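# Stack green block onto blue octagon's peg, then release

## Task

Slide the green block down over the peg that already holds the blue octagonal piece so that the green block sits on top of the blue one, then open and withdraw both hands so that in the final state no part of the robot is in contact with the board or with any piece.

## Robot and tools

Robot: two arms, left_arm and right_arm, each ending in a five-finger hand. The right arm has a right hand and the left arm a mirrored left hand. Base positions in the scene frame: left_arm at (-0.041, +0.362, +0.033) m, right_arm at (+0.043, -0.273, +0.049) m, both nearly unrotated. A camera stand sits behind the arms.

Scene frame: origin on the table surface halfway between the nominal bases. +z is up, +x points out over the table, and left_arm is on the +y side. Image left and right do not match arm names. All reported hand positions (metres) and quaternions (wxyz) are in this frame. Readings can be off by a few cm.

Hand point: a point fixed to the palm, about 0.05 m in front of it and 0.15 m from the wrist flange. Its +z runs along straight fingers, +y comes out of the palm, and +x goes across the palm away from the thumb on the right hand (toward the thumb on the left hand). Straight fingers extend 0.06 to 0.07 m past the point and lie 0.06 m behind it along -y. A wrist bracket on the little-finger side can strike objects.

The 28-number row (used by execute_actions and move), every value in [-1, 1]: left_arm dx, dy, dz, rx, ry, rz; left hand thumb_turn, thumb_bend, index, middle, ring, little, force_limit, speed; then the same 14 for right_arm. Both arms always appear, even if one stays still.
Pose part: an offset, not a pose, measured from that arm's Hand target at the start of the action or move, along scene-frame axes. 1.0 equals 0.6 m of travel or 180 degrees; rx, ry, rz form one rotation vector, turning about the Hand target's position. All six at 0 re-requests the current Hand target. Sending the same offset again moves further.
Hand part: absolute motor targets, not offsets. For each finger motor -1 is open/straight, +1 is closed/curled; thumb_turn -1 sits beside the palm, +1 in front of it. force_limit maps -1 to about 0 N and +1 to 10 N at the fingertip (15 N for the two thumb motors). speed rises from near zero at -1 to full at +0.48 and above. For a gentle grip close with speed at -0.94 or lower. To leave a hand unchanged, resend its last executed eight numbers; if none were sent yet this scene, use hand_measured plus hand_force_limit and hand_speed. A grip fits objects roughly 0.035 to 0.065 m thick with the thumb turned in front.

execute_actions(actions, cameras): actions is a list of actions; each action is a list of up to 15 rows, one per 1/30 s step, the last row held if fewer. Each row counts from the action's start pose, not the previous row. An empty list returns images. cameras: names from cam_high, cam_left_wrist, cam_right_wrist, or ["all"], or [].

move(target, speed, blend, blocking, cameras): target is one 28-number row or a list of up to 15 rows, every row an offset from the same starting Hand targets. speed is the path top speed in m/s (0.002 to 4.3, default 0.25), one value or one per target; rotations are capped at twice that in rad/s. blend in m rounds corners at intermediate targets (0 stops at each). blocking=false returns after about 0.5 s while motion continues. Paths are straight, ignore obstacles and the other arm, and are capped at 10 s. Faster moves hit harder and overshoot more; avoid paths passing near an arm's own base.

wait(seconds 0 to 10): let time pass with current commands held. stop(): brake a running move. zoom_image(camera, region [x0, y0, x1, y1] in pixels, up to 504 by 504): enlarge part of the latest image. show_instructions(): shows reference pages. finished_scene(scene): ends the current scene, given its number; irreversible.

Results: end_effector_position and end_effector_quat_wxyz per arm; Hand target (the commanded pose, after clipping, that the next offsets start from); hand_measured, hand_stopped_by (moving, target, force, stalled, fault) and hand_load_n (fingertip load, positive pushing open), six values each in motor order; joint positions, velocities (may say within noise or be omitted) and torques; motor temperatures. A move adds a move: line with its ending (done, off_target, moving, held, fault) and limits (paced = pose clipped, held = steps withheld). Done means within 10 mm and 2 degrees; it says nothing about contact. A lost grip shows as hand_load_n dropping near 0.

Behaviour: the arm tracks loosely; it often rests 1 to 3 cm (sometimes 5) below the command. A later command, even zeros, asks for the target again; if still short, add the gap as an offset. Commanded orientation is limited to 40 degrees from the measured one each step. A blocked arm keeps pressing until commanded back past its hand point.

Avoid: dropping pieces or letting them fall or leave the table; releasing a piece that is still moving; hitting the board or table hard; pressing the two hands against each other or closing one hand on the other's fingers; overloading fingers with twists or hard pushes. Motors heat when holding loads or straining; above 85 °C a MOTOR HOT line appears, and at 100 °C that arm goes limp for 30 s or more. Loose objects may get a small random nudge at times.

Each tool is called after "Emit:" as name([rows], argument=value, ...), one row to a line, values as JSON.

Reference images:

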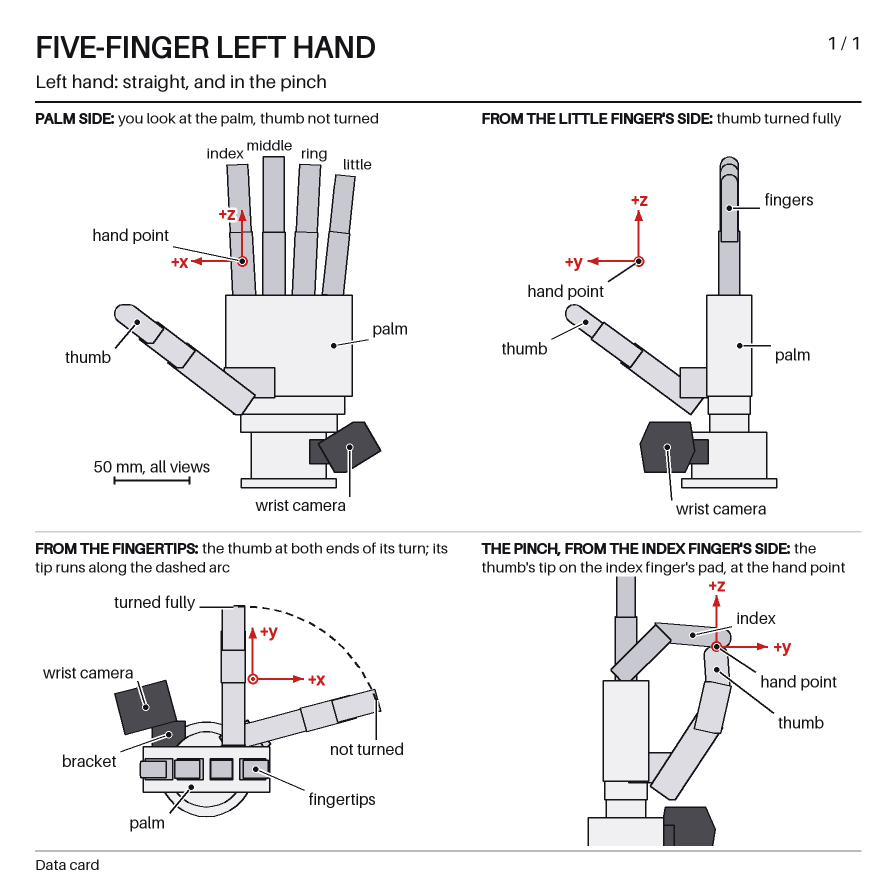

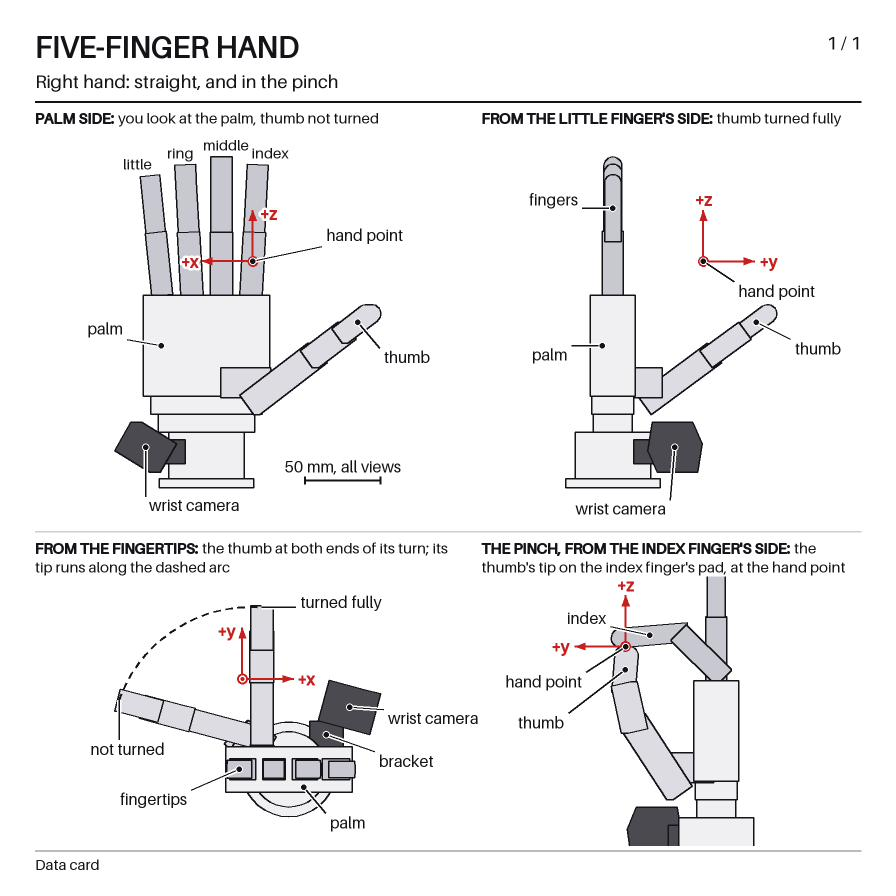

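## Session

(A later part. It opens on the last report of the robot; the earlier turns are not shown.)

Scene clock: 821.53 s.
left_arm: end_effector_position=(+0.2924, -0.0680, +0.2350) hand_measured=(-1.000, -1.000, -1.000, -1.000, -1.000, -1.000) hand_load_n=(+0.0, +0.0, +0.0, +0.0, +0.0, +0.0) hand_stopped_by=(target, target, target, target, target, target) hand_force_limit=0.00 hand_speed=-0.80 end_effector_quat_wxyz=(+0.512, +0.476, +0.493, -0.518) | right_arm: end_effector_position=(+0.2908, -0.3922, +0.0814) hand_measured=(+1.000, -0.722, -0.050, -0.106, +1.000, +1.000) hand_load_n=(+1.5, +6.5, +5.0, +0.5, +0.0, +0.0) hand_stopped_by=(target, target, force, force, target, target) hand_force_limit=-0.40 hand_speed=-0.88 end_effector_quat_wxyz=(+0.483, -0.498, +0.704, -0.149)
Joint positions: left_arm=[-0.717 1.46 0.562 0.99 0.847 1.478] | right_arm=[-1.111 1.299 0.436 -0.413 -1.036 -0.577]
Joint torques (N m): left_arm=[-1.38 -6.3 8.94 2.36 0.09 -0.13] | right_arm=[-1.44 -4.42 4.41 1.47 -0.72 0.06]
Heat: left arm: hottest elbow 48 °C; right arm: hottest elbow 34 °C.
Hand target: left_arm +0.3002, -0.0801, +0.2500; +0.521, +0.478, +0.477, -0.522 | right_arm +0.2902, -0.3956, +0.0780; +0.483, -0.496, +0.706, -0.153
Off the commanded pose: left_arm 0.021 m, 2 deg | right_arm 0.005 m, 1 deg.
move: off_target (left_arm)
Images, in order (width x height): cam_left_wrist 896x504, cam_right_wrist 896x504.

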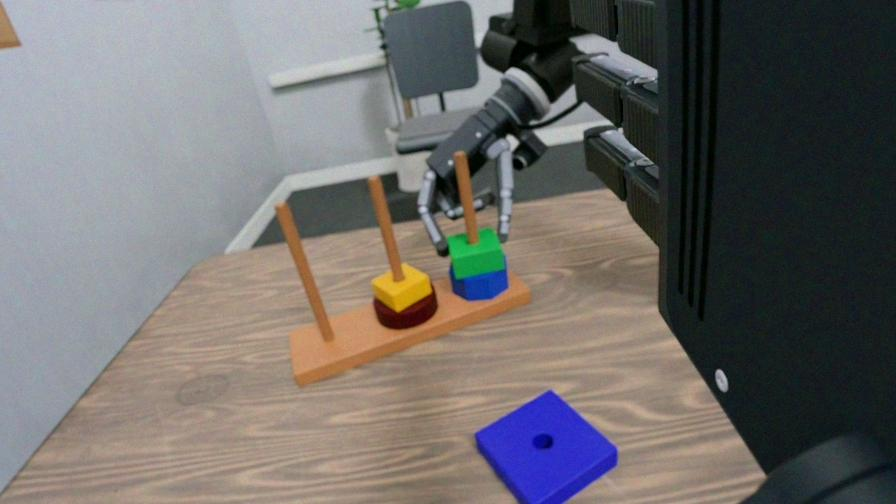

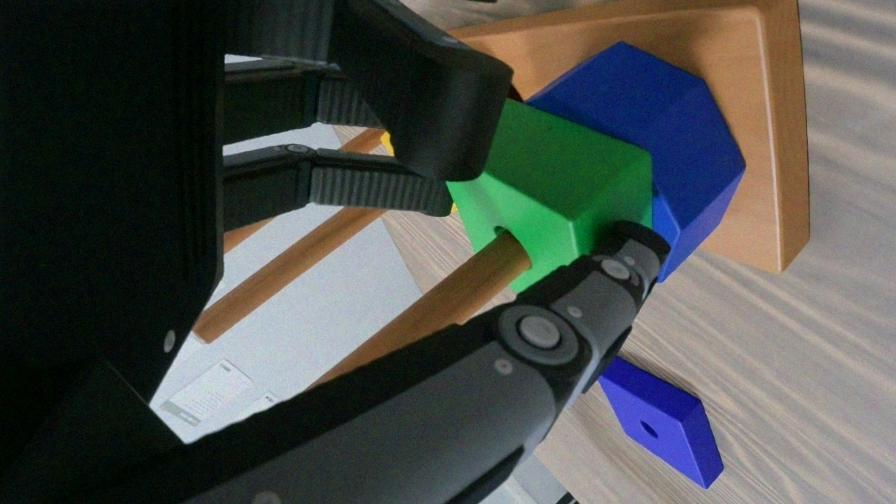

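Emit:
move(target=[0,0,0,0,0,0,-1,-1,-1,-1,-1,-1,0,-0.8,0,0,0.004,0,0,0,1,-1,-0.25,-0.25,1,1,-0.4,-0.75], speed=0.02, cameras=["all"])

Emit:
zoom_image(camera="cam_left_wrist", region=[400, 130, 550, 330])

Emit:
zoom_image(camera="cam_high", region=[240, 290, 340, 390])

Scene clock: 830.20 s.
left_arm: end_effector_position=(+0.2924, -0.0680, +0.2350) hand_measured=(-1.000, -1.000, -1.000, -1.000, -1.000, -1.000) hand_load_n=(+0.0, +0.0, +0.0, +0.0, +0.0, +0.0) hand_stopped_by=(target, target, target, target, target, target) hand_force_limit=0.00 hand_speed=-0.80 end_effector_quat_wxyz=(+0.512, +0.476, +0.493, -0.518) | right_arm: end_effector_position=(+0.2906, -0.3918, +0.0808) hand_measured=(+1.000, -1.000, -0.250, -0.250, +1.000, +1.000) hand_load_n=(+0.0, +0.0, +0.0, +0.0, +0.0, +0.0) hand_stopped_by=(target, target, target, target, target, target) hand_force_limit=-0.40 hand_speed=-0.75 end_effector_quat_wxyz=(+0.483, -0.498, +0.704, -0.149)
Joint positions: left_arm=[-0.717 1.46 0.562 0.99 0.847 1.478] | right_arm=[-1.111 1.301 0.435 -0.412 -1.036 -0.577]
Joint torques (N m): left_arm=[-1.32 -6.07 8.87 2.48 0.09 -0.11] | right_arm=[-1.44 -5.19 4.64 1.02 -0.72 0.07]
Heat: left arm: hottest elbow 48 °C; right arm: hottest elbow 33 °C.
Hand target: left_arm +0.3002, -0.0801, +0.2500; +0.521, +0.478, +0.477, -0.522 | right_arm +0.2902, -0.3956, +0.0804; +0.482, -0.496, +0.706, -0.153
Off the commanded pose: left_arm 0.021 m, 2 deg | right_arm 0.004 m, 1 deg.
move: off_target (left_arm)

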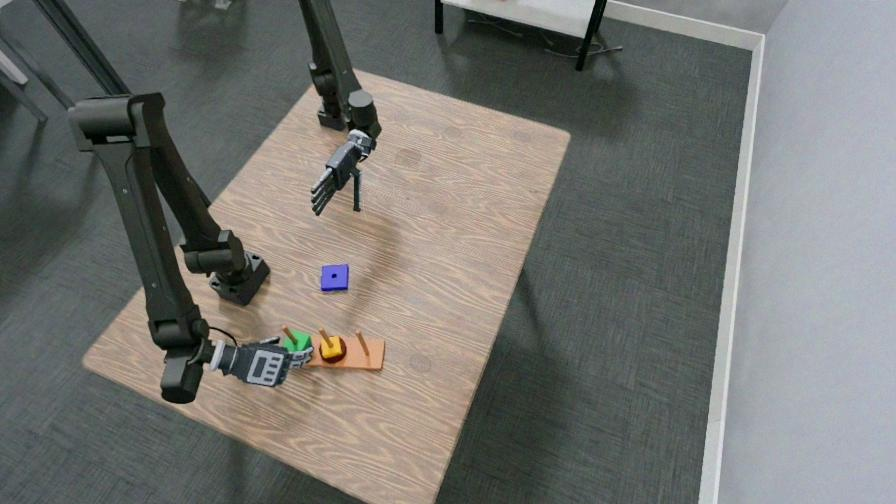

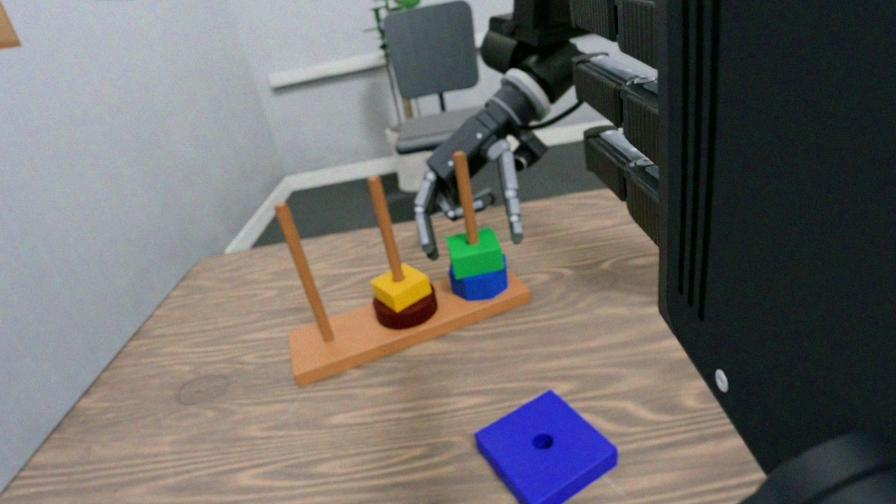

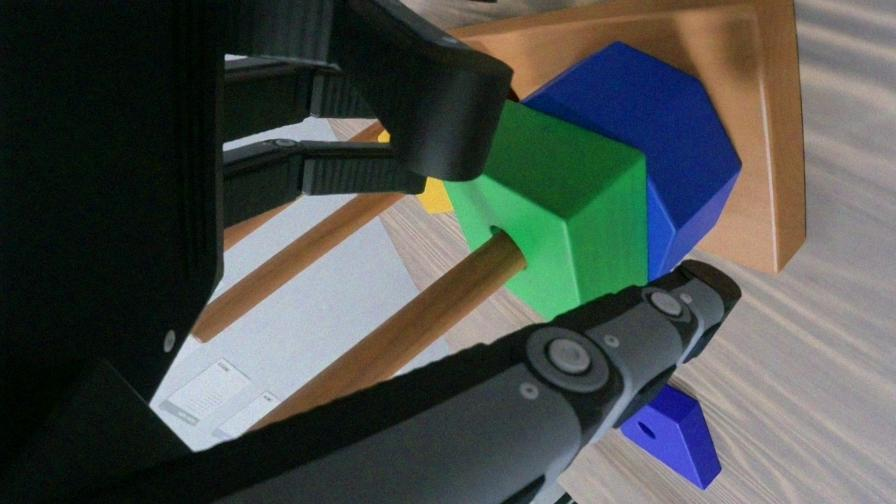

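Scaled by 2.520 from the camera's 896x504 image, which has a finer 1280x720 frame.

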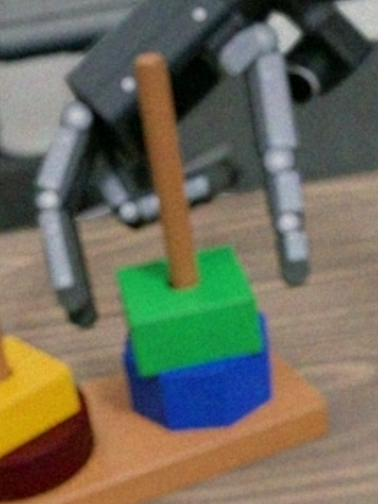

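Scaled by 5.040 from the camera's 896x504 image, which has a finer 1280x720 frame.

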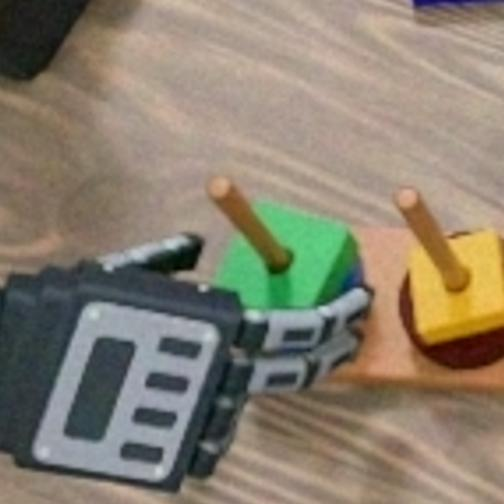

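Emit:
move(target=[0,0,0,0,0,0,-1,-1,-1,-1,-1,-1,0,-0.8,0,-0.042,0.075,0,0,0,1,-1,-0.25,-0.25,1,1,-0.4,-0.75], speed=0.06, cameras=["all"])

Emit:
zoom_image(camera="cam_left_wrist", region=[400, 130, 550, 330])

Emit:
zoom_image(camera="cam_high", region=[240, 290, 340, 390])

Scene clock: 867.57 s.
left_arm: end_effector_position=(+0.2924, -0.0680, +0.2350) hand_measured=(-1.000, -1.000, -1.000, -1.000, -1.000, -1.000) hand_load_n=(+0.0, +0.0, +0.0, +0.0, +0.0, +0.0) hand_stopped_by=(target, target, target, target, target, target) hand_force_limit=0.00 hand_speed=-0.80 end_effector_quat_wxyz=(+0.512, +0.476, +0.493, -0.518) | right_arm: end_effector_position=(+0.2852, -0.4018, +0.1125) hand_measured=(+1.000, -1.000, -0.250, -0.250, +1.000, +1.000) hand_load_n=(+0.0, +0.0, +0.0, +0.0, +0.0, +0.0) hand_stopped_by=(target, target, target, target, target, target) hand_force_limit=-0.40 hand_speed=-0.75 end_effector_quat_wxyz=(+0.486, -0.489, +0.713, -0.129)
Joint positions: left_arm=[-0.717 1.46 0.562 0.99 0.847 1.478] | right_arm=[-1.147 1.259 0.52 -0.641 -1.043 -0.642]
Joint torques (N m): left_arm=[-1.2 -5.83 8.92 2.52 0.08 -0.12] | right_arm=[-1.9 -6.42 8.12 0.25 -0.87 -0.05]
Heat: left arm: hottest elbow 48 °C; right arm: hottest elbow 33 °C.
Hand target: left_arm +0.3002, -0.0801, +0.2500; +0.521, +0.478, +0.477, -0.522 | right_arm +0.2902, -0.4208, +0.1255; +0.483, -0.495, +0.706, -0.153
Off the commanded pose: left_arm 0.021 m, 2 deg | right_arm 0.024 m, 3 deg.
move: off_target (left_arm, right_arm)

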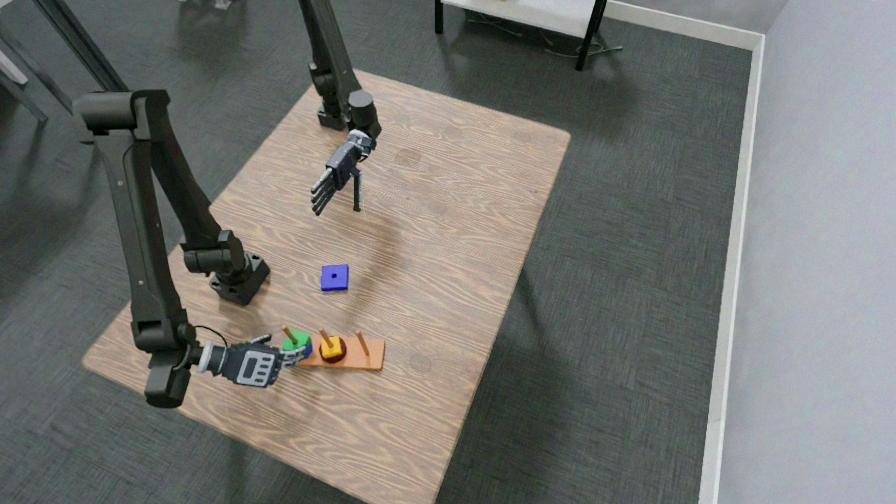

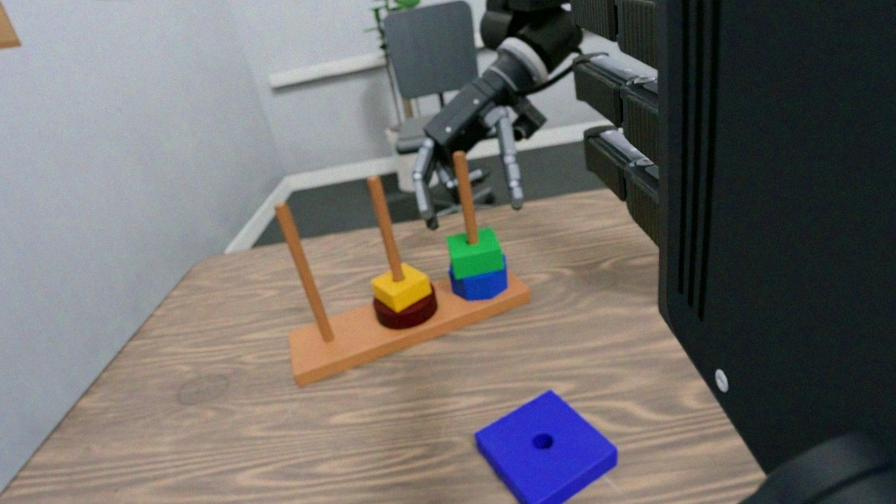

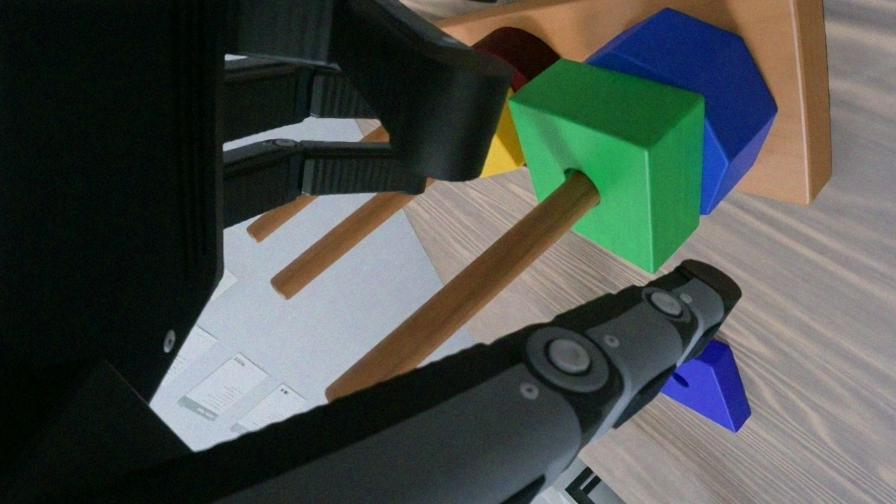

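Scaled by 2.520 from the camera's 896x504 image, which has a finer 1280x720 frame.

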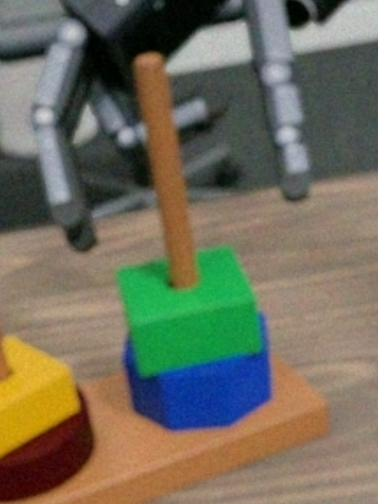

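Scaled by 5.040 from the camera's 896x504 image, which has a finer 1280x720 frame.

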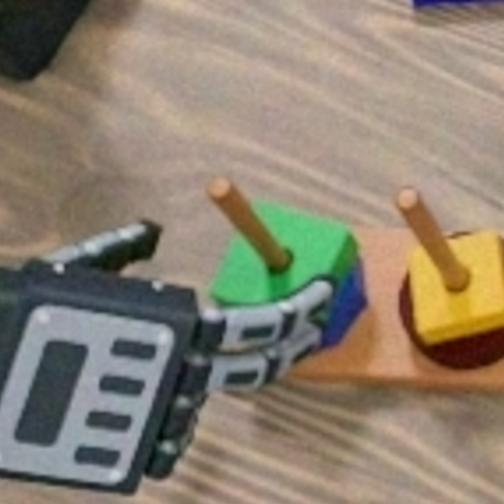

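Emit:
move(target=[0,0,0,0,0,0,-1,-1,-1,-1,-1,-1,0,-0.8,0,-0.1,0.117,0,0,0,1,-1,-0.25,-0.25,1,1,-0.4,-0.75], speed=0.08, cameras=["all"])

Emit:
zoom_image(camera="cam_left_wrist", region=[400, 130, 550, 330])

Emit:
zoom_image(camera="cam_high", region=[240, 290, 340, 390])

Scene clock: 877.50 s.
left_arm: end_effector_position=(+0.2924, -0.0680, +0.2350) hand_measured=(-1.000, -1.000, -1.000, -1.000, -1.000, -1.000) hand_load_n=(+0.0, +0.0, +0.0, +0.0, +0.0, +0.0) hand_stopped_by=(target, target, target, target, target, target) hand_force_limit=0.00 hand_speed=-0.80 end_effector_quat_wxyz=(+0.512, +0.476, +0.493, -0.518) | right_arm: end_effector_position=(+0.2873, -0.4627, +0.1845) hand_measured=(+1.000, -1.000, -0.250, -0.250, +1.000, +1.000) hand_load_n=(-0.5, +0.0, +0.0, +0.0, +0.0, +0.0) hand_stopped_by=(target, target, target, target, target, target) hand_force_limit=-0.40 hand_speed=-0.75 end_effector_quat_wxyz=(+0.486, -0.492, +0.710, -0.136)
Joint positions: left_arm=[-0.717 1.46 0.562 0.99 0.847 1.478] | right_arm=[-1.225 1.29 0.784 -0.991 -1.055 -0.794]
Joint torques (N m): left_arm=[-1.08 -6.07 8.94 2.43 0.1 -0.12] | right_arm=[-1.85 -6.48 9.36 0.01 -0.88 -0.03]
Heat: left arm: hottest elbow 48 °C; right arm: hottest elbow 34 °C.
Hand target: left_arm +0.3002, -0.0801, +0.2500; +0.521, +0.478, +0.477, -0.522 | right_arm +0.2902, -0.4807, +0.1956; +0.482, -0.495, +0.706, -0.153
Off the commanded pose: left_arm 0.021 m, 2 deg | right_arm 0.021 m, 2 deg.
move: off_target (left_arm, right_arm)

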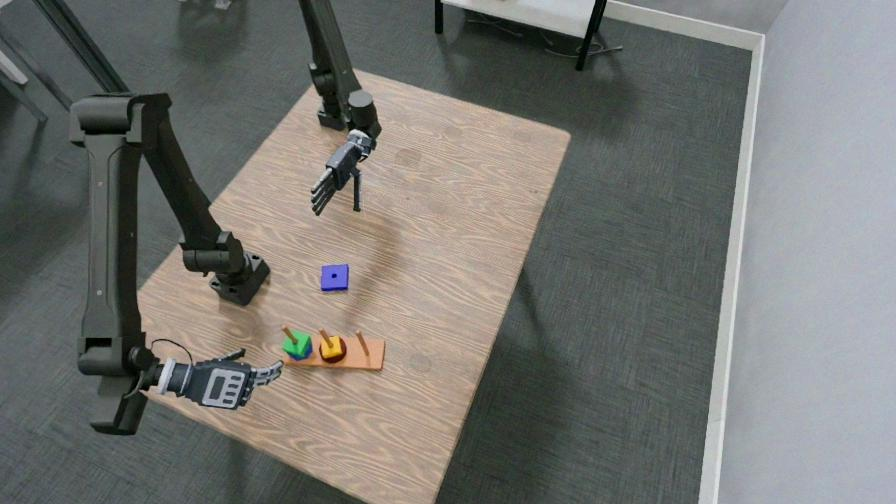

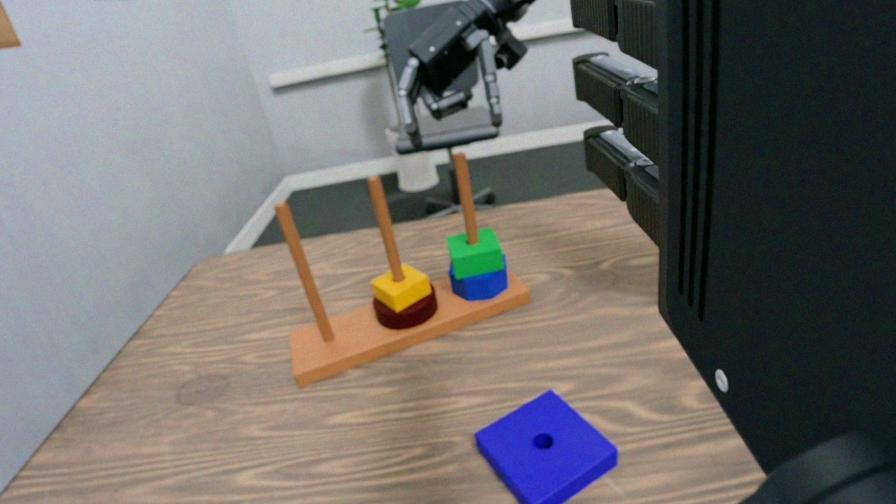

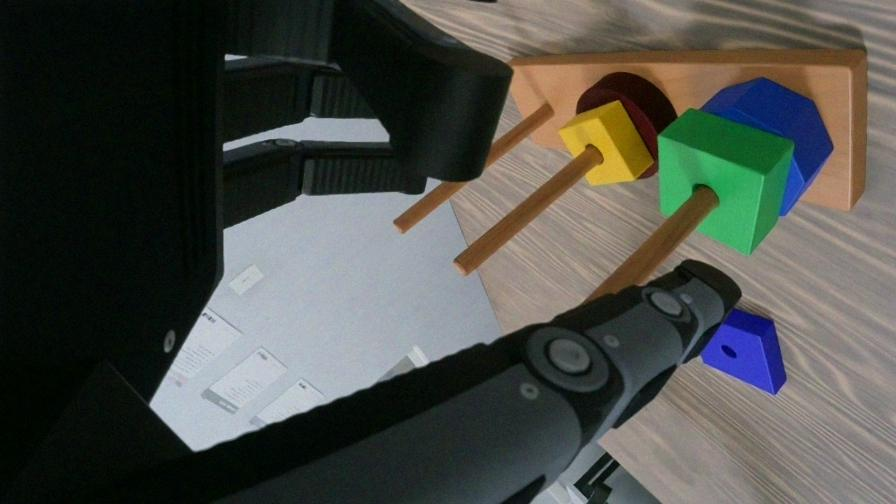

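Scaled by 2.520 from the camera's 896x504 image, which has a finer 1280x720 frame.

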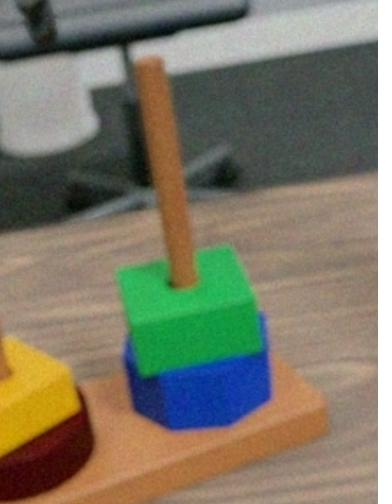

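Scaled by 5.040 from the camera's 896x504 image, which has a finer 1280x720 frame.

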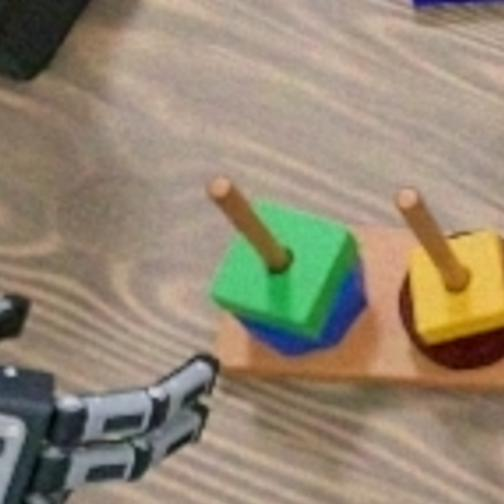

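Block seated on the blue piece; both hands are clear.

Emit:
finished_scene(scene=2)

The scene is finished: the task was done.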